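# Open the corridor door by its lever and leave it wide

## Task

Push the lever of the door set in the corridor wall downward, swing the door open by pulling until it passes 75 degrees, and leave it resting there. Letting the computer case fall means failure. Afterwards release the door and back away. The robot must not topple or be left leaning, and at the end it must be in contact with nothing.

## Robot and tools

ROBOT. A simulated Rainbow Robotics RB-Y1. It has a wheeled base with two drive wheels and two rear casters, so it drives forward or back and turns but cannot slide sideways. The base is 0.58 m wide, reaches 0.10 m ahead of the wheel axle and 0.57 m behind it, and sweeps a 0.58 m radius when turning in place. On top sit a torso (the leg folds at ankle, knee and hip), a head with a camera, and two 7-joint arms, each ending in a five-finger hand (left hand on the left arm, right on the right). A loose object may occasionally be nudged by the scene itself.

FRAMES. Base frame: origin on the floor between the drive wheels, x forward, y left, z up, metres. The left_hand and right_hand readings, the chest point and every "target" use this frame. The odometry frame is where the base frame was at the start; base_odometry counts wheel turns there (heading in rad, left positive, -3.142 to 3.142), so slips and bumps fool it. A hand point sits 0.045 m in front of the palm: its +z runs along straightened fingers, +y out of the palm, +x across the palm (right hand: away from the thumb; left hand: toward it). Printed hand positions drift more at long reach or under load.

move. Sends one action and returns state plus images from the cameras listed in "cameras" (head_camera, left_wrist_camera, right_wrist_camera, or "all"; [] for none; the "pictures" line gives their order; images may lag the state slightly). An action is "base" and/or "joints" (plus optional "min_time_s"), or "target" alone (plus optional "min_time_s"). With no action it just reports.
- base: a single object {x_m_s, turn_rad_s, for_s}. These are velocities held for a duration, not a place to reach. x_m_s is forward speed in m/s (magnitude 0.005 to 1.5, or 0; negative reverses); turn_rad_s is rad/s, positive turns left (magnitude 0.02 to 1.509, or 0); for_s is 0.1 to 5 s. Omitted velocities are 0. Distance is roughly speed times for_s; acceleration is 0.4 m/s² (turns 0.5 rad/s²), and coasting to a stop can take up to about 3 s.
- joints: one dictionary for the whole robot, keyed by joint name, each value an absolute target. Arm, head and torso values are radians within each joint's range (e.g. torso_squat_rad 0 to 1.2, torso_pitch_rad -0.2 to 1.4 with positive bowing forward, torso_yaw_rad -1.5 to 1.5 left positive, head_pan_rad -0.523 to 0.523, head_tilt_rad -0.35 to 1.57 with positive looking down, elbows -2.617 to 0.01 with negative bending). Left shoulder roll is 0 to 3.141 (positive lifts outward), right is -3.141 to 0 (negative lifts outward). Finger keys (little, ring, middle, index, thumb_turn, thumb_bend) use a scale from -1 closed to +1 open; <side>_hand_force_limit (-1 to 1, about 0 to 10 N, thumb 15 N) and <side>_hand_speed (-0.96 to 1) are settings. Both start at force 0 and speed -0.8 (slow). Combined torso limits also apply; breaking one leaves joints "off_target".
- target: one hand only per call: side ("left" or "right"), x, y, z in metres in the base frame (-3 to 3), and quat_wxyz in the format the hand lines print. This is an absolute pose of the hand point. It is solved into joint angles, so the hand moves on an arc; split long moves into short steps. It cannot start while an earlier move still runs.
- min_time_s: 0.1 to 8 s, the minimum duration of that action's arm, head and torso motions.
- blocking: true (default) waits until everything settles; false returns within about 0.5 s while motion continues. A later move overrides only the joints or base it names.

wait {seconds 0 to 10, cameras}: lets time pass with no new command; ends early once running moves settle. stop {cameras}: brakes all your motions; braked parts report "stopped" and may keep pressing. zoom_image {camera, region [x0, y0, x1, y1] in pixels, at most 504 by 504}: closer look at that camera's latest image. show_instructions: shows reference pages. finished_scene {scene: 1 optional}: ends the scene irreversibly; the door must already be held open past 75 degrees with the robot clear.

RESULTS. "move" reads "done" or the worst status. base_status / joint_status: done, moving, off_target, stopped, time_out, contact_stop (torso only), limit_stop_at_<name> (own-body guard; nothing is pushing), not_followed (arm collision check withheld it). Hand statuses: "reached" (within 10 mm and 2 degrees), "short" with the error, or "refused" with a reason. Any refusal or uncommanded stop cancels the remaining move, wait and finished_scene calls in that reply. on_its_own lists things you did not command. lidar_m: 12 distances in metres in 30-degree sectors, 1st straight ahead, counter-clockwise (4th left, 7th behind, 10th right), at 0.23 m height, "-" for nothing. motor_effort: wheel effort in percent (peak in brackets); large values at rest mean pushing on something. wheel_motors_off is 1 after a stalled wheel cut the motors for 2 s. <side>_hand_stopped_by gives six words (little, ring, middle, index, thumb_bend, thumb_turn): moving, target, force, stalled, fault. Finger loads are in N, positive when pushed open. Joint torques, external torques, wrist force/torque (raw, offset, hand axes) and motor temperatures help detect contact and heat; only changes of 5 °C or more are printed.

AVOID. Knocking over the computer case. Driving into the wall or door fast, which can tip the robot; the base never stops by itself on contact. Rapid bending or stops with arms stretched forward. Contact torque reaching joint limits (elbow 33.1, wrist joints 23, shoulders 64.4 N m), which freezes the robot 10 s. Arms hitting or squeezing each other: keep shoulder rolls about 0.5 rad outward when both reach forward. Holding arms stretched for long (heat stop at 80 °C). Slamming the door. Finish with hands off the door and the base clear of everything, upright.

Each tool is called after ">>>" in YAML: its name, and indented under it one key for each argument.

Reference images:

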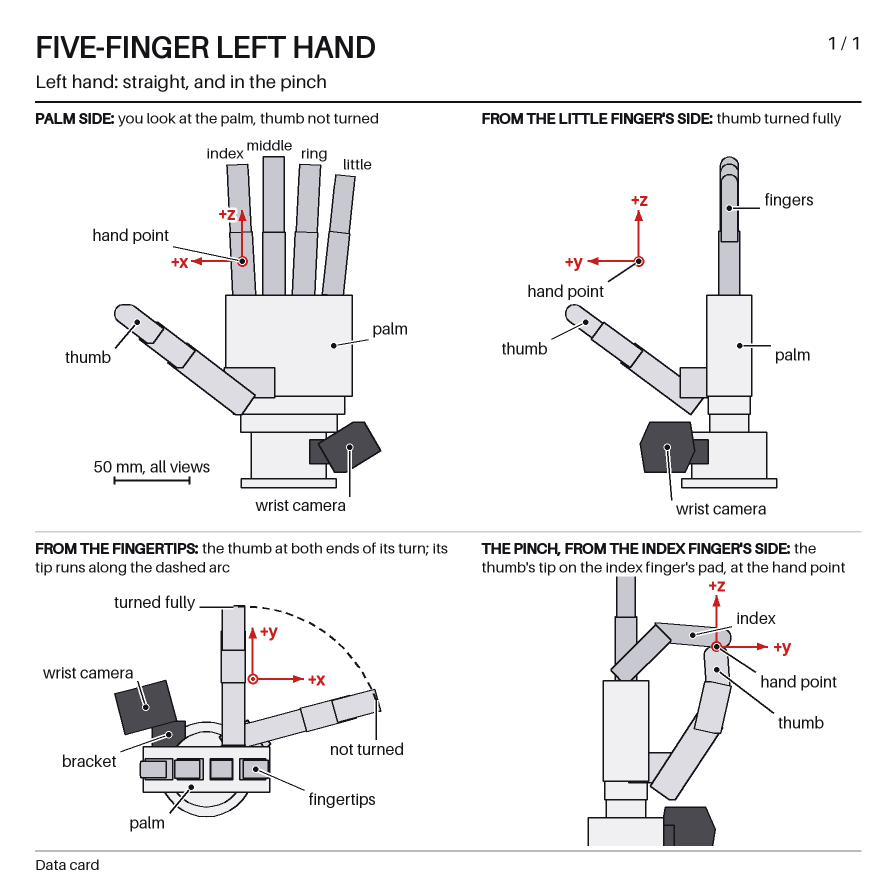

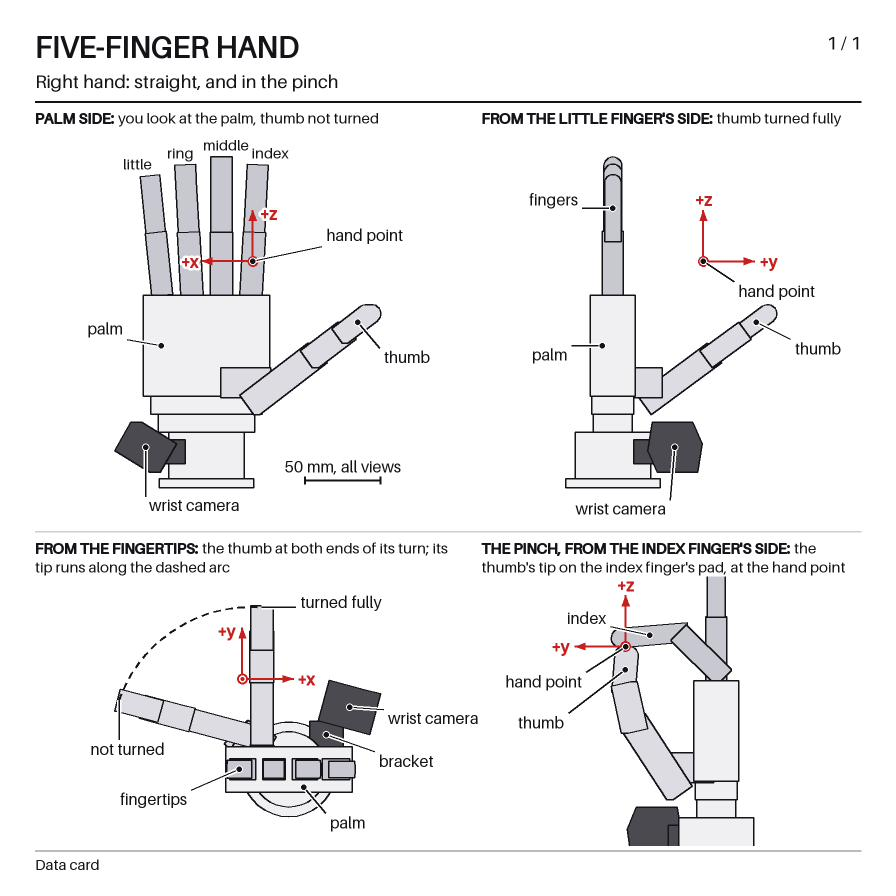

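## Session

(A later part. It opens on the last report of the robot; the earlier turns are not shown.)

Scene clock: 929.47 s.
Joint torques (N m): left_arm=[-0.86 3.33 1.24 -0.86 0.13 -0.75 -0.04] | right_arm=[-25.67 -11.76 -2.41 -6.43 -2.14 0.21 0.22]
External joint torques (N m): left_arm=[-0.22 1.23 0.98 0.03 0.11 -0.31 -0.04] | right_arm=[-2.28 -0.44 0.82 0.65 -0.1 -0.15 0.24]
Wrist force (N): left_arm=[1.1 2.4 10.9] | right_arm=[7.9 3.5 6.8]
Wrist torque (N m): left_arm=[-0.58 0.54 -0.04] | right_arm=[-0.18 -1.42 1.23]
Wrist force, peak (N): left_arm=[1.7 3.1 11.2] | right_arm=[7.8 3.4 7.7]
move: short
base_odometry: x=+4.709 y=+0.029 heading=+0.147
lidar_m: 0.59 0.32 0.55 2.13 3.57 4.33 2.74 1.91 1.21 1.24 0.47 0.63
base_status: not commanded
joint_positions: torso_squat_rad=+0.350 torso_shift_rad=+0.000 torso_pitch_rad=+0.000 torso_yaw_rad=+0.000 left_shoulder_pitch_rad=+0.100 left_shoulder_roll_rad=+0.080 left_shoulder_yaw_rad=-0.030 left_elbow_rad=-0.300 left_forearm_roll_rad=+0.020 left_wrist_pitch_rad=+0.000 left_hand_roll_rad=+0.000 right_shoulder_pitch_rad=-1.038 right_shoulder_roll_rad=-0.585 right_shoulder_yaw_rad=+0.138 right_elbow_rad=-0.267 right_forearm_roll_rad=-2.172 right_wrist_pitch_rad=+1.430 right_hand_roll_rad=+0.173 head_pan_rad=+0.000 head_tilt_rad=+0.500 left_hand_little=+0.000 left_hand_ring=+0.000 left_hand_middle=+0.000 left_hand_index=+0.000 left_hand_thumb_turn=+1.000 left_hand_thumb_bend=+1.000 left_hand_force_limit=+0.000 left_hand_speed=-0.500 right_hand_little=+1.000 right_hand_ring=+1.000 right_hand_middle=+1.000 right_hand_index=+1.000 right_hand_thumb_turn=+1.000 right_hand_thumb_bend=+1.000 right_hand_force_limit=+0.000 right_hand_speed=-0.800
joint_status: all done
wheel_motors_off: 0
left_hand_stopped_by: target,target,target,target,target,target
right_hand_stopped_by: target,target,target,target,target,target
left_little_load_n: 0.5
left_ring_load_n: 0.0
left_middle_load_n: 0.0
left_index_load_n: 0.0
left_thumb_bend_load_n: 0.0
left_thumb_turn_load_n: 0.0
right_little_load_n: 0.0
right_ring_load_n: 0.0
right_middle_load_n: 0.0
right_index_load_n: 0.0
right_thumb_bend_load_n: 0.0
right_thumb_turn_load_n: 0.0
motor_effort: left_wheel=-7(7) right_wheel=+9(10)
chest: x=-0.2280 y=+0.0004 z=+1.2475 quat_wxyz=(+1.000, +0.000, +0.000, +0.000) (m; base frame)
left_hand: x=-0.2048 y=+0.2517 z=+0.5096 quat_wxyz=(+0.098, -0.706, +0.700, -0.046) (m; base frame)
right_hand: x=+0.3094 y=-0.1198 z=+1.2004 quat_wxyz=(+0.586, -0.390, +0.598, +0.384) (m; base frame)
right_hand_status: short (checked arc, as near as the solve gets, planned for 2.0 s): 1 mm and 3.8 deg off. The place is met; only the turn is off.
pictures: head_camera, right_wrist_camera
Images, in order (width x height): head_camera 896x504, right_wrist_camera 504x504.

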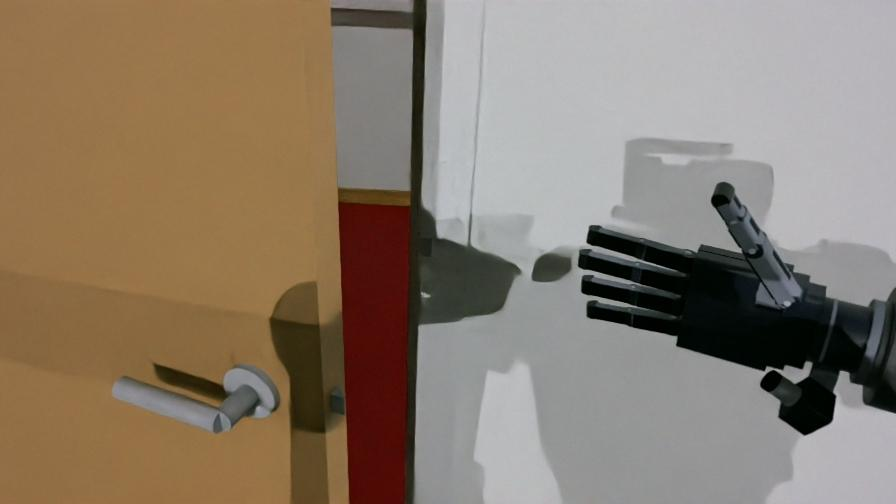

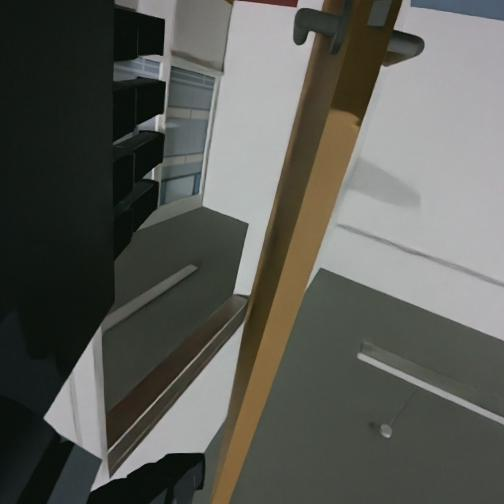

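>>> move:
  base: {"x_m_s": 0.1, "for_s": 0.8}

>>> move:
  target: {"side": "right", "x": 0.245, "y": -0.05, "z": 1.2, "quat_wxyz": [0.5254, -0.4732, 0.5254, 0.4732]}
  min_time_s: 2
  cameras: ["head_camera", "right_wrist_camera"]

Scene clock: 942.97 s.
Joint torques (N m): left_arm=[-0.34 3.09 1.4 -0.64 0.1 -0.66 -0.08] | right_arm=[-25.22 -12.44 -3.36 -6.62 -2.05 0.27 0.09]
External joint torques (N m): left_arm=[0.3 1 1.14 0.25 0.08 -0.22 -0.08] | right_arm=[-1.83 -1.12 -0.13 0.46 -0.02 -0.1 0.12]
Wrist force (N): left_arm=[1.2 2.8 10.8] | right_arm=[8.0 3.9 6.8]
Wrist torque (N m): left_arm=[-0.49 0.55 -0.08] | right_arm=[-0.13 -1.43 1.24]
Wrist force, peak (N): left_arm=[1.1 3.2 11.2] | right_arm=[8.1 3.6 7.5]
move: done
base_odometry: x=+4.788 y=+0.040 heading=+0.146
lidar_m: 0.51 0.24 0.40 1.85 3.61 3.84 2.82 1.86 1.23 0.48 0.43 0.55
base_status: done (sent for 0.8 of 0.8 s)
joint_positions: torso_squat_rad=+0.350 torso_shift_rad=+0.000 torso_pitch_rad=+0.000 torso_yaw_rad=+0.000 left_shoulder_pitch_rad=+0.100 left_shoulder_roll_rad=+0.080 left_shoulder_yaw_rad=-0.030 left_elbow_rad=-0.300 left_forearm_roll_rad=+0.020 left_wrist_pitch_rad=+0.000 left_hand_roll_rad=+0.000 right_shoulder_pitch_rad=-1.038 right_shoulder_roll_rad=-0.585 right_shoulder_yaw_rad=+0.138 right_elbow_rad=-0.267 right_forearm_roll_rad=-2.172 right_wrist_pitch_rad=+1.430 right_hand_roll_rad=+0.173 head_pan_rad=+0.000 head_tilt_rad=+0.500 left_hand_little=+0.000 left_hand_ring=+0.000 left_hand_middle=+0.000 left_hand_index=+0.000 left_hand_thumb_turn=+1.000 left_hand_thumb_bend=+1.000 left_hand_force_limit=+0.000 left_hand_speed=-0.500 right_hand_little=+1.000 right_hand_ring=+1.000 right_hand_middle=+1.000 right_hand_index=+1.000 right_hand_thumb_turn=+1.000 right_hand_thumb_bend=+1.000 right_hand_force_limit=+0.000 right_hand_speed=-0.800
joint_status: not commanded
wheel_motors_off: 0
left_hand_stopped_by: target,target,target,target,target,target
right_hand_stopped_by: target,target,target,target,target,target
left_little_load_n: 0.0
left_ring_load_n: 0.0
left_middle_load_n: 0.0
left_index_load_n: 0.0
left_thumb_bend_load_n: 0.0
left_thumb_turn_load_n: 0.0
right_little_load_n: 0.0
right_ring_load_n: 0.0
right_middle_load_n: 0.0
right_index_load_n: 0.0
right_thumb_bend_load_n: -0.5
right_thumb_turn_load_n: 0.0
motor_effort: left_wheel=-7(16) right_wheel=+5(45)
chest: x=-0.2280 y=+0.0004 z=+1.2475 quat_wxyz=(+1.000, +0.000, +0.000, +0.000) (m; base frame)
left_hand: x=-0.2048 y=+0.2517 z=+0.5096 quat_wxyz=(+0.098, -0.706, +0.700, -0.046) (m; base frame)
right_hand: x=+0.3095 y=-0.1198 z=+1.2003 quat_wxyz=(+0.586, -0.390, +0.598, +0.384) (m; base frame)
pictures: none

Scene clock: 945.30 s.
Joint torques (N m): left_arm=[-0.68 3.22 1.81 -0.76 -0.01 -0.64 0] | right_arm=[-27.64 -8.84 -3.03 -6.78 -1.5 0.45 0.44]
External joint torques (N m): left_arm=[-0.04 1.13 1.55 0.13 -0.03 -0.2 0] | right_arm=[-3.86 0.86 0.14 0.04 0.55 0.07 0.47]
Wrist force (N): left_arm=[0.9 2.7 10.7] | right_arm=[8.0 3.4 6.6]
Wrist torque (N m): left_arm=[-0.51 0.55 -0.08] | right_arm=[-0.21 -1.41 1.23]
Wrist force, peak (N): left_arm=[1.1 2.8 11.4] | right_arm=[8.6 3.6 7.1]
move: done
base_odometry: x=+4.788 y=+0.040 heading=+0.146
lidar_m: 0.51 0.25 0.40 1.85 3.63 3.84 2.81 1.87 1.23 0.48 0.42 0.55
base_status: not commanded
joint_positions: torso_squat_rad=+0.350 torso_shift_rad=+0.000 torso_pitch_rad=+0.000 torso_yaw_rad=+0.000 left_shoulder_pitch_rad=+0.100 left_shoulder_roll_rad=+0.080 left_shoulder_yaw_rad=-0.030 left_elbow_rad=-0.300 left_forearm_roll_rad=+0.020 left_wrist_pitch_rad=+0.000 left_hand_roll_rad=+0.000 right_shoulder_pitch_rad=-1.087 right_shoulder_roll_rad=-0.471 right_shoulder_yaw_rad=+0.191 right_elbow_rad=-0.267 right_forearm_roll_rad=-2.150 right_wrist_pitch_rad=+1.592 right_hand_roll_rad=+0.183 head_pan_rad=+0.000 head_tilt_rad=+0.500 left_hand_little=+0.000 left_hand_ring=+0.000 left_hand_middle=+0.000 left_hand_index=+0.000 left_hand_thumb_turn=+1.000 left_hand_thumb_bend=+1.000 left_hand_force_limit=+0.000 left_hand_speed=-0.500 right_hand_little=+1.000 right_hand_ring=+1.000 right_hand_middle=+1.000 right_hand_index=+1.000 right_hand_thumb_turn=+1.000 right_hand_thumb_bend=+1.000 right_hand_force_limit=+0.000 right_hand_speed=-0.800
joint_status: all done
wheel_motors_off: 0
left_hand_stopped_by: target,target,target,target,target,target
right_hand_stopped_by: target,target,target,target,target,target
left_little_load_n: 0.0
left_ring_load_n: 0.0
left_middle_load_n: 0.0
left_index_load_n: 0.0
left_thumb_bend_load_n: 0.0
left_thumb_turn_load_n: 0.0
right_little_load_n: 0.0
right_ring_load_n: 0.0
right_middle_load_n: 0.0
right_index_load_n: 0.0
right_thumb_bend_load_n: 0.0
right_thumb_turn_load_n: 0.0
motor_effort: left_wheel=-7(7) right_wheel=+4(6)
chest: x=-0.2280 y=+0.0004 z=+1.2475 quat_wxyz=(+1.000, +0.000, +0.000, +0.000) (m; base frame)
left_hand: x=-0.2048 y=+0.2517 z=+0.5096 quat_wxyz=(+0.098, -0.706, +0.700, -0.046) (m; base frame)
right_hand: x=+0.2446 y=-0.0501 z=+1.2002 quat_wxyz=(+0.528, -0.470, +0.530, +0.468) (m; base frame)
right_hand_status: reached (checked arc, planned for 2.0 s): 0 mm and 0.9 deg off.
pictures: head_camera, right_wrist_camera
Images, in order (width x height): head_camera 896x504, right_wrist_camera 504x504.

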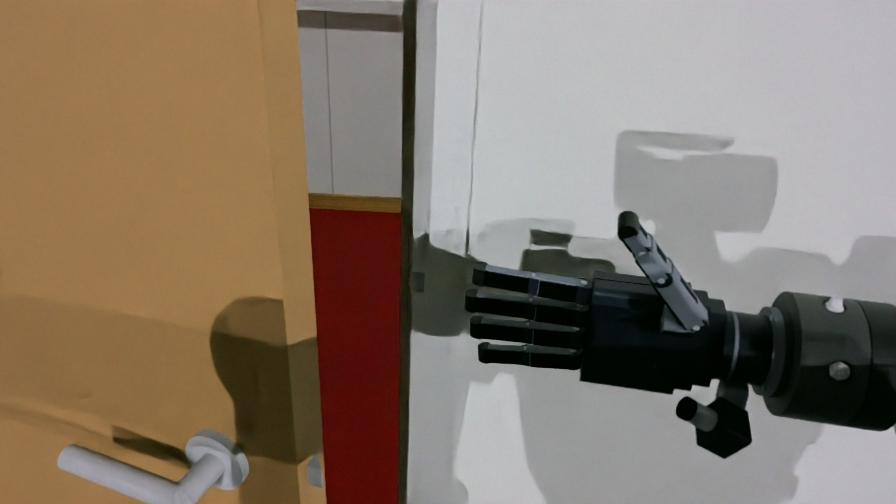

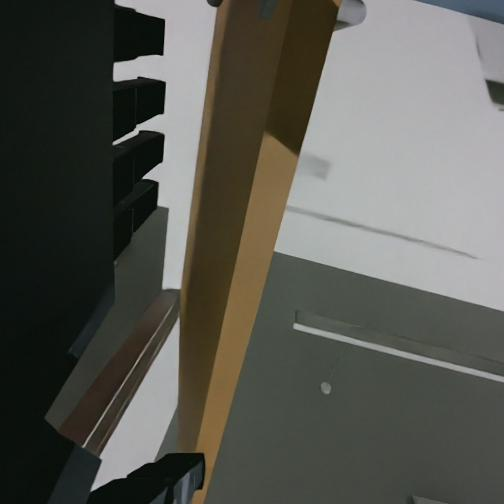

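>>> move:
  target: {"side": "right", "x": 0.245, "y": 0.03, "z": 1.2, "quat_wxyz": [0.5, -0.5, 0.5, 0.5]}
  min_time_s: 2
  cameras: ["head_camera", "right_wrist_camera"]

Scene clock: 955.60 s.
Joint torques (N m): left_arm=[-0.72 2.33 1.01 -0.7 0.16 -0.79 -0.03] | right_arm=[-27.99 -8.52 -2.57 -6.94 -1.49 0.05 -0.39]
External joint torques (N m): left_arm=[-0.09 0.24 0.75 0.18 0.14 -0.35 -0.03] | right_arm=[-3.57 -0.29 0.56 0.23 0.56 -0.3 -0.37]
Wrist force (N): left_arm=[1.2 3.0 10.9] | right_arm=[7.9 2.9 6.8]
Wrist torque (N m): left_arm=[-0.47 0.52 -0.07] | right_arm=[-0.31 -1.42 1.03]
Wrist force, peak (N): left_arm=[1.1 3.1 11.3] | right_arm=[8.5 3.0 7.4]
move: short
base_odometry: x=+4.788 y=+0.040 heading=+0.146
lidar_m: 0.51 0.25 0.41 1.86 3.62 3.84 2.81 1.86 1.23 0.48 0.42 0.55
base_status: not commanded
joint_positions: torso_squat_rad=+0.350 torso_shift_rad=+0.000 torso_pitch_rad=+0.000 torso_yaw_rad=+0.000 left_shoulder_pitch_rad=+0.100 left_shoulder_roll_rad=+0.080 left_shoulder_yaw_rad=-0.030 left_elbow_rad=-0.300 left_forearm_roll_rad=+0.020 left_wrist_pitch_rad=+0.000 left_hand_roll_rad=+0.000 right_shoulder_pitch_rad=-1.153 right_shoulder_roll_rad=-0.335 right_shoulder_yaw_rad=+0.224 right_elbow_rad=-0.267 right_forearm_roll_rad=-2.120 right_wrist_pitch_rad=+1.482 right_hand_roll_rad=+0.168 head_pan_rad=+0.000 head_tilt_rad=+0.500 left_hand_little=+0.000 left_hand_ring=+0.000 left_hand_middle=+0.000 left_hand_index=+0.000 left_hand_thumb_turn=+1.000 left_hand_thumb_bend=+1.000 left_hand_force_limit=+0.000 left_hand_speed=-0.500 right_hand_little=+1.000 right_hand_ring=+1.000 right_hand_middle=+1.000 right_hand_index=+1.000 right_hand_thumb_turn=+1.000 right_hand_thumb_bend=+1.000 right_hand_force_limit=+0.000 right_hand_speed=-0.800
joint_status: all done
wheel_motors_off: 0
left_hand_stopped_by: target,target,target,target,target,target
right_hand_stopped_by: target,target,target,target,target,target
left_little_load_n: 0.0
left_ring_load_n: 0.0
left_middle_load_n: 0.0
left_index_load_n: 0.0
left_thumb_bend_load_n: 0.0
left_thumb_turn_load_n: 0.0
right_little_load_n: 0.0
right_ring_load_n: 0.0
right_middle_load_n: 0.0
right_index_load_n: 0.0
right_thumb_bend_load_n: 0.0
right_thumb_turn_load_n: 0.0
motor_effort: left_wheel=-7(7) right_wheel=+4(6)
chest: x=-0.2280 y=+0.0004 z=+1.2475 quat_wxyz=(+1.000, +0.000, +0.000, +0.000) (m; base frame)
left_hand: x=-0.2048 y=+0.2517 z=+0.5096 quat_wxyz=(+0.098, -0.706, +0.700, -0.046) (m; base frame)
right_hand: x=+0.2445 y=+0.0298 z=+1.2002 quat_wxyz=(+0.512, -0.486, +0.524, +0.477) (m; base frame)
right_hand_status: short (checked arc, as near as the solve gets, planned for 2.0 s): 1 mm and 4.3 deg off. The place is met; only the turn is off.
pictures: head_camera, right_wrist_camera
Images, in order (width x height): head_camera 896x504, right_wrist_camera 504x504.

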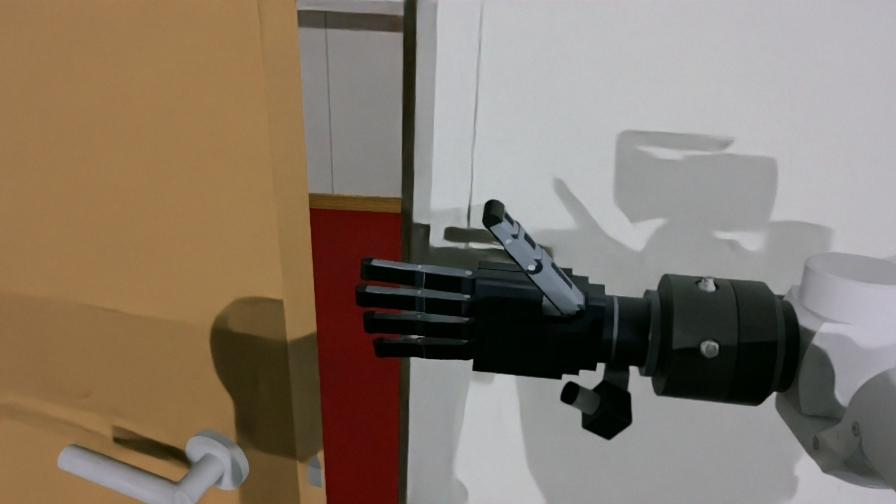

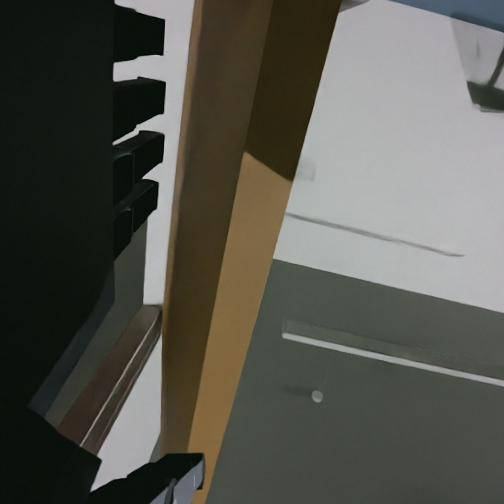

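>>> move:
  base: {"x_m_s": 0.05, "for_s": 0.6}

>>> move:
  target: {"side": "right", "x": 0.24, "y": 0.08, "z": 1.2, "quat_wxyz": [0.5254, -0.4732, 0.5254, 0.4732]}
  min_time_s: 2
  cameras: ["head_camera", "right_wrist_camera"]

Scene clock: 985.80 s.
Joint torques (N m): left_arm=[-0.61 3.23 1.63 -0.55 0.23 -0.48 -0.05] | right_arm=[-27.12 -7.72 -2.25 -6.79 -2.02 0.24 -0.28]
External joint torques (N m): left_arm=[0.03 1.14 1.37 0.34 0.21 -0.04 -0.05] | right_arm=[-2.7 0.51 0.88 0.38 0.03 -0.11 -0.26]
Wrist force (N): left_arm=[0.9 3.2 10.7] | right_arm=[7.7 2.7 6.6]
Wrist torque (N m): left_arm=[-0.44 0.54 -0.09] | right_arm=[-0.30 -1.39 0.99]
Wrist force, peak (N): left_arm=[1.8 2.8 11.4] | right_arm=[8.2 3.4 7.3]
move: done
base_odometry: x=+4.818 y=+0.045 heading=+0.145
lidar_m: 0.48 0.22 0.33 1.76 3.63 4.41 2.85 3.68 1.24 0.44 0.42 0.52
base_status: done (sent for 0.6 of 0.6 s)
joint_positions: torso_squat_rad=+0.350 torso_shift_rad=+0.000 torso_pitch_rad=+0.000 torso_yaw_rad=+0.000 left_shoulder_pitch_rad=+0.100 left_shoulder_roll_rad=+0.080 left_shoulder_yaw_rad=-0.030 left_elbow_rad=-0.300 left_forearm_roll_rad=+0.020 left_wrist_pitch_rad=+0.000 left_hand_roll_rad=+0.000 right_shoulder_pitch_rad=-1.153 right_shoulder_roll_rad=-0.335 right_shoulder_yaw_rad=+0.224 right_elbow_rad=-0.267 right_forearm_roll_rad=-2.120 right_wrist_pitch_rad=+1.481 right_hand_roll_rad=+0.168 head_pan_rad=+0.000 head_tilt_rad=+0.500 left_hand_little=+0.000 left_hand_ring=+0.000 left_hand_middle=+0.000 left_hand_index=+0.000 left_hand_thumb_turn=+1.000 left_hand_thumb_bend=+1.000 left_hand_force_limit=+0.000 left_hand_speed=-0.500 right_hand_little=+1.000 right_hand_ring=+1.000 right_hand_middle=+1.000 right_hand_index=+1.000 right_hand_thumb_turn=+1.000 right_hand_thumb_bend=+1.000 right_hand_force_limit=+0.000 right_hand_speed=-0.800
joint_status: not commanded
wheel_motors_off: 0
left_hand_stopped_by: target,target,target,target,target,target
right_hand_stopped_by: target,target,target,target,target,target
left_little_load_n: 0.0
left_ring_load_n: 0.0
left_middle_load_n: 0.0
left_index_load_n: 0.0
left_thumb_bend_load_n: 0.0
left_thumb_turn_load_n: 0.0
right_little_load_n: 0.0
right_ring_load_n: 0.0
right_middle_load_n: 0.0
right_index_load_n: 0.0
right_thumb_bend_load_n: 0.0
right_thumb_turn_load_n: 0.0
motor_effort: left_wheel=-8(18) right_wheel=+6(36)
chest: x=-0.2280 y=+0.0004 z=+1.2475 quat_wxyz=(+1.000, +0.000, +0.000, +0.000) (m; base frame)
left_hand: x=-0.2048 y=+0.2517 z=+0.5096 quat_wxyz=(+0.098, -0.706, +0.700, -0.046) (m; base frame)
right_hand: x=+0.2444 y=+0.0299 z=+1.2003 quat_wxyz=(+0.512, -0.486, +0.524, +0.477) (m; base frame)
pictures: none

Scene clock: 988.13 s.
Joint torques (N m): left_arm=[-0.51 2.89 1.88 -0.56 0.32 -0.61 0.16] | right_arm=[-24.39 -5.81 -2.86 -9.29 -1.78 -0.13 -0.29]
External joint torques (N m): left_arm=[0.12 0.8 1.62 0.32 0.3 -0.17 0.16] | right_arm=[-0.64 0.76 1.26 -1.45 0.22 -0.26 -0.27]
Wrist force (N): left_arm=[1.2 2.7 10.8] | right_arm=[7.8 3.4 6.3]
Wrist torque (N m): left_arm=[-0.52 0.54 -0.10] | right_arm=[-0.24 -1.37 1.06]
Wrist force, peak (N): left_arm=[1.3 2.9 11.5] | right_arm=[8.4 4.0 7.1]
move: done
base_odometry: x=+4.818 y=+0.045 heading=+0.145
lidar_m: 0.48 0.22 0.32 1.76 3.65 4.42 2.85 3.68 1.24 0.44 0.42 0.51
base_status: not commanded
joint_positions: torso_squat_rad=+0.350 torso_shift_rad=+0.000 torso_pitch_rad=+0.000 torso_yaw_rad=+0.000 left_shoulder_pitch_rad=+0.100 left_shoulder_roll_rad=+0.080 left_shoulder_yaw_rad=-0.030 left_elbow_rad=-0.300 left_forearm_roll_rad=+0.020 left_wrist_pitch_rad=+0.000 left_hand_roll_rad=+0.000 right_shoulder_pitch_rad=-1.027 right_shoulder_roll_rad=-0.273 right_shoulder_yaw_rad=+0.240 right_elbow_rad=-0.563 right_forearm_roll_rad=-2.102 right_wrist_pitch_rad=+1.297 right_hand_roll_rad=+0.059 head_pan_rad=+0.000 head_tilt_rad=+0.500 left_hand_little=+0.000 left_hand_ring=+0.000 left_hand_middle=+0.000 left_hand_index=+0.000 left_hand_thumb_turn=+1.000 left_hand_thumb_bend=+1.000 left_hand_force_limit=+0.000 left_hand_speed=-0.500 right_hand_little=+1.000 right_hand_ring=+1.000 right_hand_middle=+1.000 right_hand_index=+1.000 right_hand_thumb_turn=+1.000 right_hand_thumb_bend=+1.000 right_hand_force_limit=+0.000 right_hand_speed=-0.800
joint_status: all done
wheel_motors_off: 0
left_hand_stopped_by: target,target,target,target,target,target
right_hand_stopped_by: target,target,target,target,target,target
left_little_load_n: 0.0
left_ring_load_n: 0.0
left_middle_load_n: 0.0
left_index_load_n: 0.0
left_thumb_bend_load_n: 0.0
left_thumb_turn_load_n: -0.5
right_little_load_n: 0.0
right_ring_load_n: 0.0
right_middle_load_n: 0.0
right_index_load_n: 0.0
right_thumb_bend_load_n: 0.0
right_thumb_turn_load_n: 0.0
motor_effort: left_wheel=-8(8) right_wheel=+7(8)
chest: x=-0.2280 y=+0.0004 z=+1.2475 quat_wxyz=(+1.000, +0.000, +0.000, +0.000) (m; base frame)
left_hand: x=-0.2048 y=+0.2517 z=+0.5096 quat_wxyz=(+0.098, -0.706, +0.700, -0.046) (m; base frame)
right_hand: x=+0.2398 y=+0.0799 z=+1.2004 quat_wxyz=(+0.524, -0.476, +0.520, +0.478) (m; base frame)
right_hand_status: reached (checked arc, planned for 2.0 s): 0 mm and 0.9 deg off.
pictures: head_camera, right_wrist_camera
Images, in order (width x height): head_camera 896x504, right_wrist_camera 504x504.

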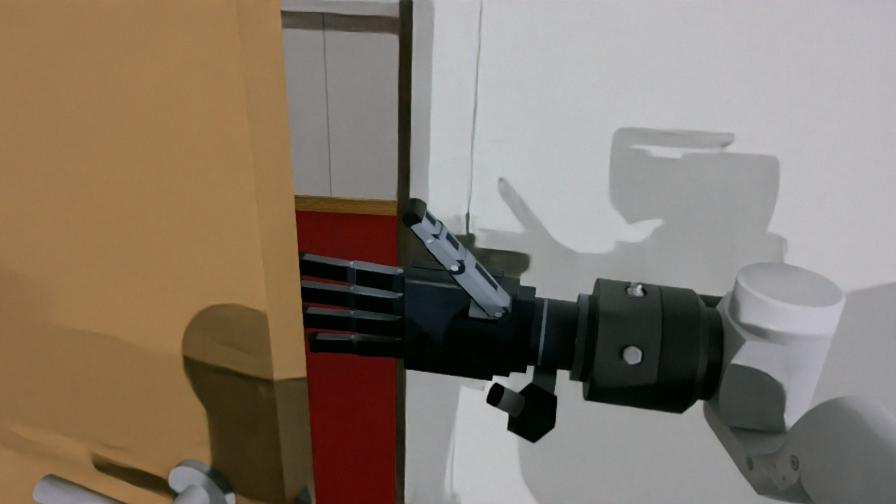

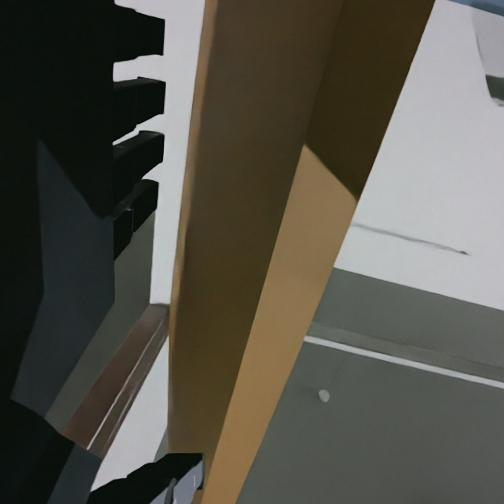

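>>> move:
  target: {"side": "right", "x": 0.24, "y": 0.15, "z": 1.2, "quat_wxyz": [0.5254, -0.4732, 0.5254, 0.4732]}
  min_time_s: 2
  cameras: ["head_camera", "right_wrist_camera"]

Scene clock: 996.57 s.
Joint torques (N m): left_arm=[-0.76 3.19 1.83 -0.69 0.25 -0.65 -0.08] | right_arm=[-26.81 -4.68 -3.41 -7.61 -1.87 -0.3 -0.39]
External joint torques (N m): left_arm=[-0.13 1.1 1.56 0.2 0.23 -0.21 -0.08] | right_arm=[-3.15 0.42 0.5 0.63 0.03 -0.41 -0.37]
Wrist force (N): left_arm=[0.8 2.7 10.9] | right_arm=[7.8 3.0 6.6]
Wrist torque (N m): left_arm=[-0.51 0.58 -0.08] | right_arm=[-0.28 -1.41 1.05]
Wrist force, peak (N): left_arm=[0.9 3.1 11.3] | right_arm=[8.4 3.6 7.0]
move: done
base_odometry: x=+4.818 y=+0.045 heading=+0.145
lidar_m: 0.48 0.23 0.33 1.75 3.64 4.41 2.85 3.69 1.24 0.44 0.42 0.52
base_status: not commanded
joint_positions: torso_squat_rad=+0.350 torso_shift_rad=+0.000 torso_pitch_rad=+0.000 torso_yaw_rad=+0.000 left_shoulder_pitch_rad=+0.100 left_shoulder_roll_rad=+0.080 left_shoulder_yaw_rad=-0.030 left_elbow_rad=-0.300 left_forearm_roll_rad=+0.020 left_wrist_pitch_rad=+0.000 left_hand_roll_rad=+0.000 right_shoulder_pitch_rad=-1.071 right_shoulder_roll_rad=-0.152 right_shoulder_yaw_rad=+0.268 right_elbow_rad=-0.554 right_forearm_roll_rad=-2.066 right_wrist_pitch_rad=+1.152 right_hand_roll_rad=+0.053 head_pan_rad=+0.000 head_tilt_rad=+0.500 left_hand_little=+0.000 left_hand_ring=+0.000 left_hand_middle=+0.000 left_hand_index=+0.000 left_hand_thumb_turn=+1.000 left_hand_thumb_bend=+1.000 left_hand_force_limit=+0.000 left_hand_speed=-0.500 right_hand_little=+1.000 right_hand_ring=+1.000 right_hand_middle=+1.000 right_hand_index=+1.000 right_hand_thumb_turn=+1.000 right_hand_thumb_bend=+1.000 right_hand_force_limit=+0.000 right_hand_speed=-0.800
joint_status: all done
wheel_motors_off: 0
left_hand_stopped_by: target,target,target,target,target,target
right_hand_stopped_by: target,target,target,target,target,target
left_little_load_n: 0.0
left_ring_load_n: 0.0
left_middle_load_n: 0.0
left_index_load_n: 0.0
left_thumb_bend_load_n: 0.0
left_thumb_turn_load_n: 0.0
right_little_load_n: 0.0
right_ring_load_n: 0.0
right_middle_load_n: 0.0
right_index_load_n: 0.0
right_thumb_bend_load_n: 0.0
right_thumb_turn_load_n: 0.0
motor_effort: left_wheel=-8(8) right_wheel=+7(8)
chest: x=-0.2280 y=+0.0004 z=+1.2475 quat_wxyz=(+1.000, +0.000, +0.000, +0.000) (m; base frame)
left_hand: x=-0.2048 y=+0.2517 z=+0.5096 quat_wxyz=(+0.098, -0.706, +0.700, -0.046) (m; base frame)
right_hand: x=+0.2392 y=+0.1495 z=+1.1999 quat_wxyz=(+0.526, -0.472, +0.527, +0.471) (m; base frame)
right_hand_status: reached (checked arc, planned for 2.0 s): 1 mm and 0.3 deg off.
pictures: head_camera, right_wrist_camera
Images, in order (width x height): head_camera 896x504, right_wrist_camera 504x504.

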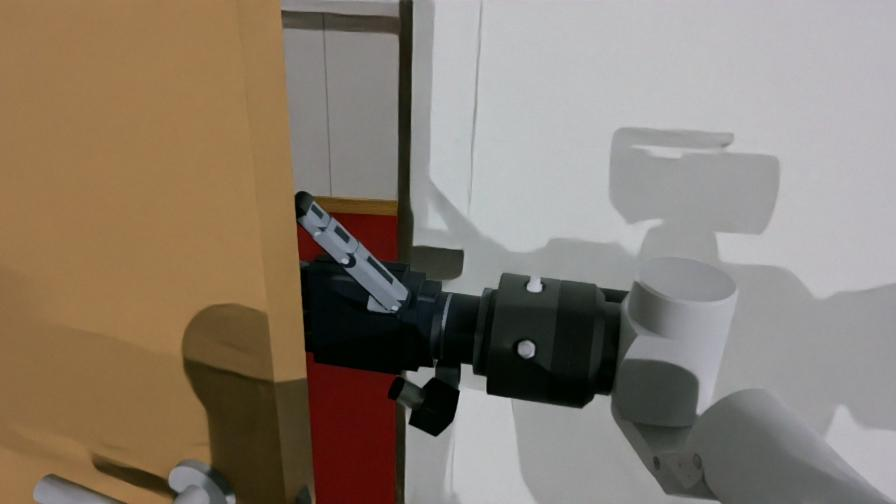

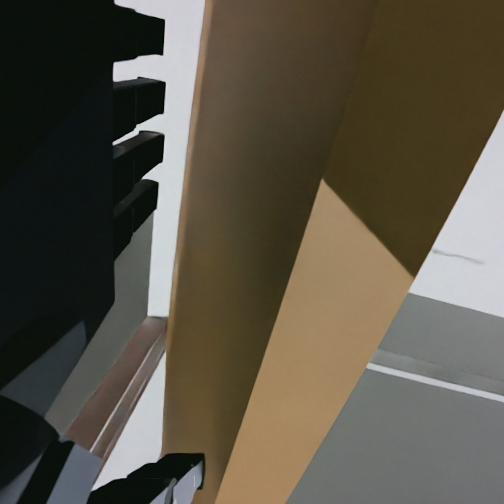

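>>> move:
  target: {"side": "right", "x": 0.24, "y": 0.125, "z": 1.2, "quat_wxyz": [0.5254, -0.4732, 0.5254, 0.4732]}
  min_time_s: 1

>>> move:
  base: {"x_m_s": -0.1, "for_s": 1.2}
  cameras: ["head_camera"]

Scene clock: 1011.80 s.
Joint torques (N m): left_arm=[-0.26 3.53 1.64 -0.64 0.16 -0.55 -0.03] | right_arm=[-24.39 -7.59 -5.36 -9.7 -1.99 0.42 -0.46]
External joint torques (N m): left_arm=[0.37 1.44 1.38 0.25 0.14 -0.11 -0.02] | right_arm=[-0.71 -2.06 -1.29 -1.58 -0.05 0.33 -0.43]
Wrist force (N): left_arm=[1.2 3.1 10.7] | right_arm=[8.0 3.6 6.4]
Wrist torque (N m): left_arm=[-0.46 0.51 -0.07] | right_arm=[-0.20 -1.40 1.06]
Wrist force, peak (N): left_arm=[1.3 3.1 11.3] | right_arm=[8.2 3.9 7.2]
move: done
base_odometry: x=+4.818 y=+0.045 heading=+0.145
lidar_m: 0.48 0.22 0.33 1.75 3.63 4.41 2.84 3.68 1.23 0.44 0.42 0.52
base_status: not commanded
joint_positions: torso_squat_rad=+0.350 torso_shift_rad=+0.000 torso_pitch_rad=+0.000 torso_yaw_rad=+0.000 left_shoulder_pitch_rad=+0.100 left_shoulder_roll_rad=+0.080 left_shoulder_yaw_rad=-0.030 left_elbow_rad=-0.300 left_forearm_roll_rad=+0.020 left_wrist_pitch_rad=+0.000 left_hand_roll_rad=+0.000 right_shoulder_pitch_rad=-1.045 right_shoulder_roll_rad=-0.197 right_shoulder_yaw_rad=+0.261 right_elbow_rad=-0.581 right_forearm_roll_rad=-2.074 right_wrist_pitch_rad=+1.195 right_hand_roll_rad=+0.043 head_pan_rad=+0.000 head_tilt_rad=+0.500 left_hand_little=+0.000 left_hand_ring=+0.000 left_hand_middle=+0.000 left_hand_index=+0.000 left_hand_thumb_turn=+1.000 left_hand_thumb_bend=+1.000 left_hand_force_limit=+0.000 left_hand_speed=-0.500 right_hand_little=+1.000 right_hand_ring=+1.000 right_hand_middle=+1.000 right_hand_index=+1.000 right_hand_thumb_turn=+1.000 right_hand_thumb_bend=+1.000 right_hand_force_limit=+0.000 right_hand_speed=-0.800
joint_status: all done
wheel_motors_off: 0
left_hand_stopped_by: target,target,target,target,target,target
right_hand_stopped_by: target,target,target,target,target,target
left_little_load_n: 0.0
left_ring_load_n: 0.0
left_middle_load_n: 0.0
left_index_load_n: 0.0
left_thumb_bend_load_n: 0.0
left_thumb_turn_load_n: 0.0
right_little_load_n: 0.0
right_ring_load_n: -0.5
right_middle_load_n: 0.0
right_index_load_n: 0.0
right_thumb_bend_load_n: 0.0
right_thumb_turn_load_n: 0.0
motor_effort: left_wheel=-8(8) right_wheel=+7(8)
chest: x=-0.2280 y=+0.0004 z=+1.2475 quat_wxyz=(+1.000, +0.000, +0.000, +0.000) (m; base frame)
left_hand: x=-0.2048 y=+0.2517 z=+0.5096 quat_wxyz=(+0.098, -0.706, +0.700, -0.046) (m; base frame)
right_hand: x=+0.2399 y=+0.1252 z=+1.2000 quat_wxyz=(+0.525, -0.473, +0.525, +0.473) (m; base frame)
right_hand_status: reached (checked arc, planned for 1.0 s): 0 mm and 0.0 deg off.
pictures: none

Scene clock: 1013.70 s.
Joint torques (N m): left_arm=[-0.91 3.14 1.86 -0.31 0.05 -0.6 0.19] | right_arm=[-24.87 -5.28 -3.49 -9.2 -1.68 0.14 -0.18]
External joint torques (N m): left_arm=[-0.27 1.06 1.6 0.58 0.03 -0.16 0.19] | right_arm=[-1.2 0.26 0.58 -1.08 0.26 0.05 -0.16]
Wrist force (N): left_arm=[2.1 2.8 10.8] | right_arm=[7.4 3.6 6.3]
Wrist torque (N m): left_arm=[-0.50 0.36 -0.01] | right_arm=[-0.19 -1.30 1.03]
Wrist force, peak (N): left_arm=[1.2 2.6 11.5] | right_arm=[7.8 -12.7 10.7]
move: done
base_odometry: x=+4.699 y=+0.027 heading=+0.147
lidar_m: 0.61 0.24 0.23 2.16 3.58 4.33 2.73 1.79 1.20 1.22 0.47 0.61
base_status: done (sent for 1.2 of 1.2 s)
joint_positions: torso_squat_rad=+0.350 torso_shift_rad=+0.000 torso_pitch_rad=+0.000 torso_yaw_rad=+0.000 left_shoulder_pitch_rad=+0.100 left_shoulder_roll_rad=+0.080 left_shoulder_yaw_rad=-0.030 left_elbow_rad=-0.300 left_forearm_roll_rad=+0.020 left_wrist_pitch_rad=+0.000 left_hand_roll_rad=+0.000 right_shoulder_pitch_rad=-1.044 right_shoulder_roll_rad=-0.198 right_shoulder_yaw_rad=+0.261 right_elbow_rad=-0.581 right_forearm_roll_rad=-2.075 right_wrist_pitch_rad=+1.195 right_hand_roll_rad=+0.043 head_pan_rad=+0.000 head_tilt_rad=+0.500 left_hand_little=+0.000 left_hand_ring=+0.000 left_hand_middle=+0.000 left_hand_index=+0.000 left_hand_thumb_turn=+1.000 left_hand_thumb_bend=+1.000 left_hand_force_limit=+0.000 left_hand_speed=-0.500 right_hand_little=+1.000 right_hand_ring=+1.000 right_hand_middle=+1.000 right_hand_index=+1.000 right_hand_thumb_turn=+1.000 right_hand_thumb_bend=+1.000 right_hand_force_limit=+0.000 right_hand_speed=-0.800
joint_status: not commanded
wheel_motors_off: 0
left_hand_stopped_by: target,target,target,target,target,target
right_hand_stopped_by: target,target,target,target,target,target
left_little_load_n: 0.0
left_ring_load_n: 0.0
left_middle_load_n: 0.0
left_index_load_n: 0.0
left_thumb_bend_load_n: 0.0
left_thumb_turn_load_n: 0.0
right_little_load_n: 0.0
right_ring_load_n: 0.0
right_middle_load_n: 0.0
right_index_load_n: -0.5
right_thumb_bend_load_n: 0.0
right_thumb_turn_load_n: 0.0
motor_effort: left_wheel=+7(27) right_wheel=-15(36)
chest: x=-0.2281 y=+0.0004 z=+1.2475 quat_wxyz=(+1.000, +0.000, +0.000, +0.000) (m; base frame)
left_hand: x=-0.2048 y=+0.2517 z=+0.5096 quat_wxyz=(+0.098, -0.706, +0.700, -0.046) (m; base frame)
right_hand: x=+0.2401 y=+0.1249 z=+1.2002 quat_wxyz=(+0.526, -0.473, +0.525, +0.473) (m; base frame)
pictures: head_camera
Images, in order (width x height): head_camera 896x504.

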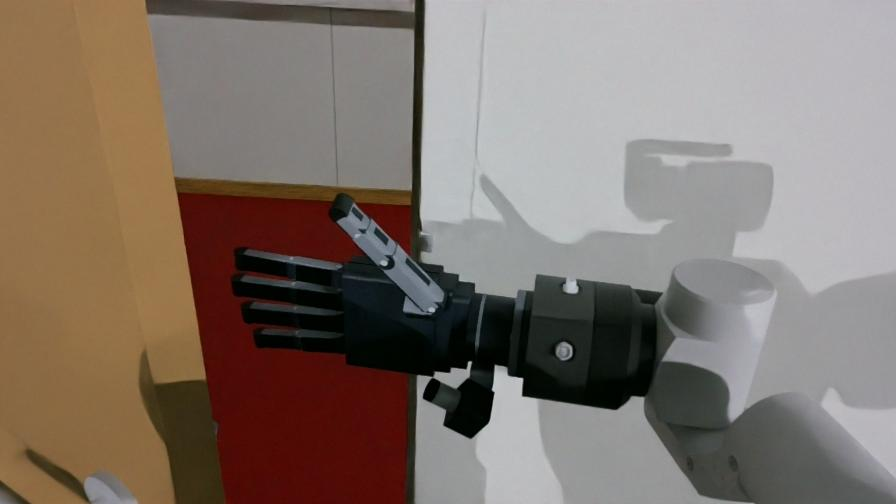

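>>> move:
  target: {"side": "right", "x": 0.24, "y": 0.2, "z": 1.2, "quat_wxyz": [0.5254, -0.4732, 0.5254, 0.4732]}
  min_time_s: 1.5

>>> move:
  base: {"x_m_s": -0.1, "turn_rad_s": 0.07, "for_s": 3.0}
  cameras: ["head_camera", "right_wrist_camera"]

Scene clock: 1055.70 s.
Joint torques (N m): left_arm=[-0.57 3.02 1.52 -0.74 0.15 -0.76 0.03] | right_arm=[-27.08 -5.43 -4.75 -7.36 -1.71 0.15 -0.01]
External joint torques (N m): left_arm=[0.07 0.93 1.26 0.14 0.13 -0.32 0.03] | right_arm=[-3.3 0.03 -1.98 0.87 0.14 -0.24 0.01]
Wrist force (N): left_arm=[0.7 3.2 10.5] | right_arm=[7.2 4.2 6.2]
Wrist torque (N m): left_arm=[-0.42 0.58 -0.11] | right_arm=[-0.03 -1.32 1.19]
Wrist force, peak (N): left_arm=[1.1 3.2 11.4] | right_arm=[8.1 3.8 6.7]
move: done
base_odometry: x=+4.699 y=+0.027 heading=+0.147
lidar_m: 0.60 3.05 0.22 2.15 3.58 4.33 2.73 1.79 1.20 1.21 0.47 0.60
base_status: not commanded
joint_positions: torso_squat_rad=+0.350 torso_shift_rad=+0.000 torso_pitch_rad=+0.000 torso_yaw_rad=+0.000 left_shoulder_pitch_rad=+0.100 left_shoulder_roll_rad=+0.080 left_shoulder_yaw_rad=-0.030 left_elbow_rad=-0.300 left_forearm_roll_rad=+0.020 left_wrist_pitch_rad=+0.000 left_hand_roll_rad=+0.000 right_shoulder_pitch_rad=-1.237 right_shoulder_roll_rad=-0.028 right_shoulder_yaw_rad=+0.232 right_elbow_rad=-0.267 right_forearm_roll_rad=-2.095 right_wrist_pitch_rad=+1.120 right_hand_roll_rad=+0.188 head_pan_rad=+0.000 head_tilt_rad=+0.500 left_hand_little=+0.000 left_hand_ring=+0.000 left_hand_middle=+0.000 left_hand_index=+0.000 left_hand_thumb_turn=+1.000 left_hand_thumb_bend=+1.000 left_hand_force_limit=+0.000 left_hand_speed=-0.500 right_hand_little=+1.000 right_hand_ring=+1.000 right_hand_middle=+1.000 right_hand_index=+1.000 right_hand_thumb_turn=+1.000 right_hand_thumb_bend=+1.000 right_hand_force_limit=+0.000 right_hand_speed=-0.800
joint_status: all done
wheel_motors_off: 0
left_hand_stopped_by: target,target,target,target,target,target
right_hand_stopped_by: target,target,target,target,target,target
left_little_load_n: 0.0
left_ring_load_n: 0.0
left_middle_load_n: 0.0
left_index_load_n: 0.0
left_thumb_bend_load_n: 0.0
left_thumb_turn_load_n: 0.0
right_little_load_n: 0.0
right_ring_load_n: 0.0
right_middle_load_n: 0.0
right_index_load_n: 0.0
right_thumb_bend_load_n: 0.0
right_thumb_turn_load_n: -0.5
motor_effort: left_wheel=+8(8) right_wheel=-14(16)
chest: x=-0.2280 y=+0.0004 z=+1.2475 quat_wxyz=(+1.000, +0.000, +0.000, +0.000) (m; base frame)
left_hand: x=-0.2048 y=+0.2517 z=+0.5096 quat_wxyz=(+0.098, -0.706, +0.700, -0.046) (m; base frame)
right_hand: x=+0.2396 y=+0.1998 z=+1.2001 quat_wxyz=(+0.528, -0.470, +0.532, +0.467) (m; base frame)
right_hand_status: reached (checked arc, as near as the solve gets, planned for 1.5 s): 0 mm and 1.1 deg off.
pictures: none

Scene clock: 1059.40 s.
Joint torques (N m): left_arm=[-1.06 2.27 1.94 -0.89 0.05 -0.47 0.04] | right_arm=[-26.41 -5.55 -2.49 -9.27 -1.61 0.39 0.36]
External joint torques (N m): left_arm=[-0.42 0.18 1.68 0 0.03 -0.03 0.04] | right_arm=[-2.63 -0.09 0.27 -1.04 0.24 -0.01 0.38]
Wrist force (N): left_arm=[1.5 3.2 10.6] | right_arm=[7.4 3.6 5.9]
Wrist torque (N m): left_arm=[-0.41 0.45 -0.08] | right_arm=[-0.13 -1.30 1.19]
Wrist force, peak (N): left_arm=[1.6 3.2 11.4] | right_arm=[7.0 -12.7 4.2]
move: done
base_odometry: x=+4.409 y=-0.048 heading=+0.356
lidar_m: 0.90 0.66 0.45 3.47 3.46 3.44 3.28 1.55 1.26 1.12 0.65 0.68
base_status: done (sent for 3 of 3 s)
joint_positions: torso_squat_rad=+0.350 torso_shift_rad=+0.000 torso_pitch_rad=+0.000 torso_yaw_rad=+0.000 left_shoulder_pitch_rad=+0.100 left_shoulder_roll_rad=+0.080 left_shoulder_yaw_rad=-0.030 left_elbow_rad=-0.300 left_forearm_roll_rad=+0.020 left_wrist_pitch_rad=+0.000 left_hand_roll_rad=+0.000 right_shoulder_pitch_rad=-1.237 right_shoulder_roll_rad=-0.028 right_shoulder_yaw_rad=+0.232 right_elbow_rad=-0.267 right_forearm_roll_rad=-2.095 right_wrist_pitch_rad=+1.120 right_hand_roll_rad=+0.188 head_pan_rad=+0.000 head_tilt_rad=+0.500 left_hand_little=+0.000 left_hand_ring=+0.000 left_hand_middle=+0.000 left_hand_index=+0.000 left_hand_thumb_turn=+1.000 left_hand_thumb_bend=+1.000 left_hand_force_limit=+0.000 left_hand_speed=-0.500 right_hand_little=+1.000 right_hand_ring=+1.000 right_hand_middle=+1.000 right_hand_index=+1.000 right_hand_thumb_turn=+1.000 right_hand_thumb_bend=+1.000 right_hand_force_limit=+0.000 right_hand_speed=-0.800
joint_status: not commanded
wheel_motors_off: 0
left_hand_stopped_by: target,target,target,target,target,target
right_hand_stopped_by: target,target,target,target,target,target
left_little_load_n: 0.0
left_ring_load_n: 0.0
left_middle_load_n: 0.0
left_index_load_n: 0.0
left_thumb_bend_load_n: 0.0
left_thumb_turn_load_n: 0.0
right_little_load_n: 0.0
right_ring_load_n: 0.0
right_middle_load_n: 0.5
right_index_load_n: 0.0
right_thumb_bend_load_n: 0.0
right_thumb_turn_load_n: 0.0
motor_effort: left_wheel=-1(37) right_wheel=+4(29)
chest: x=-0.2281 y=+0.0003 z=+1.2475 quat_wxyz=(+1.000, +0.000, +0.000, +0.000) (m; base frame)
left_hand: x=-0.2049 y=+0.2517 z=+0.5096 quat_wxyz=(+0.098, -0.706, +0.700, -0.046) (m; base frame)
right_hand: x=+0.2396 y=+0.1998 z=+1.2001 quat_wxyz=(+0.528, -0.469, +0.532, +0.467) (m; base frame)
pictures: head_camera, right_wrist_camera
Images, in order (width x height): head_camera 896x504, right_wrist_camera 504x504.

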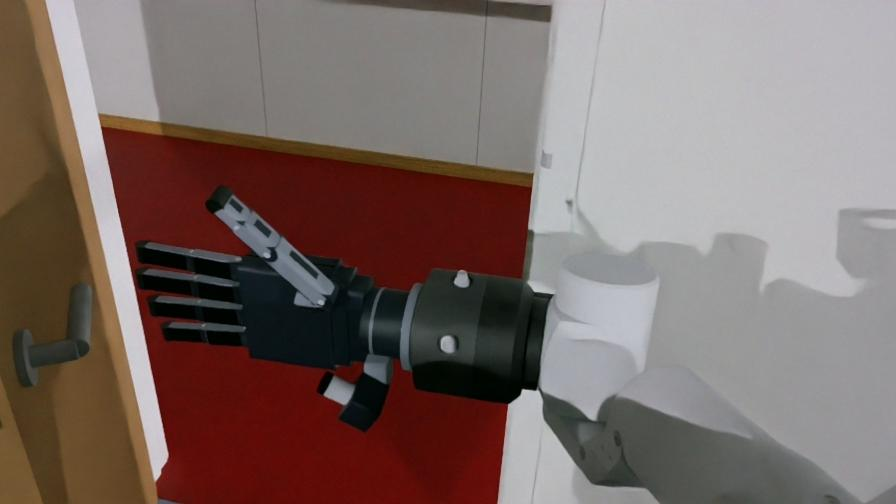

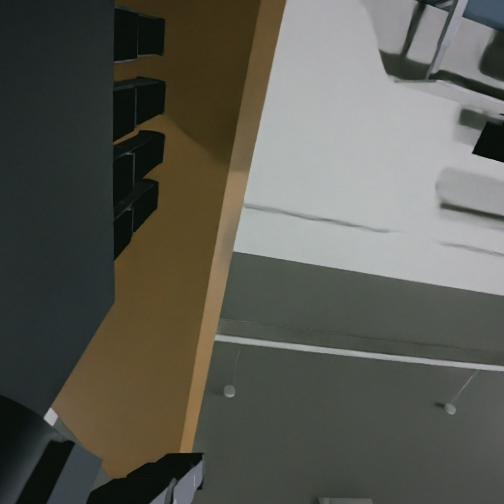

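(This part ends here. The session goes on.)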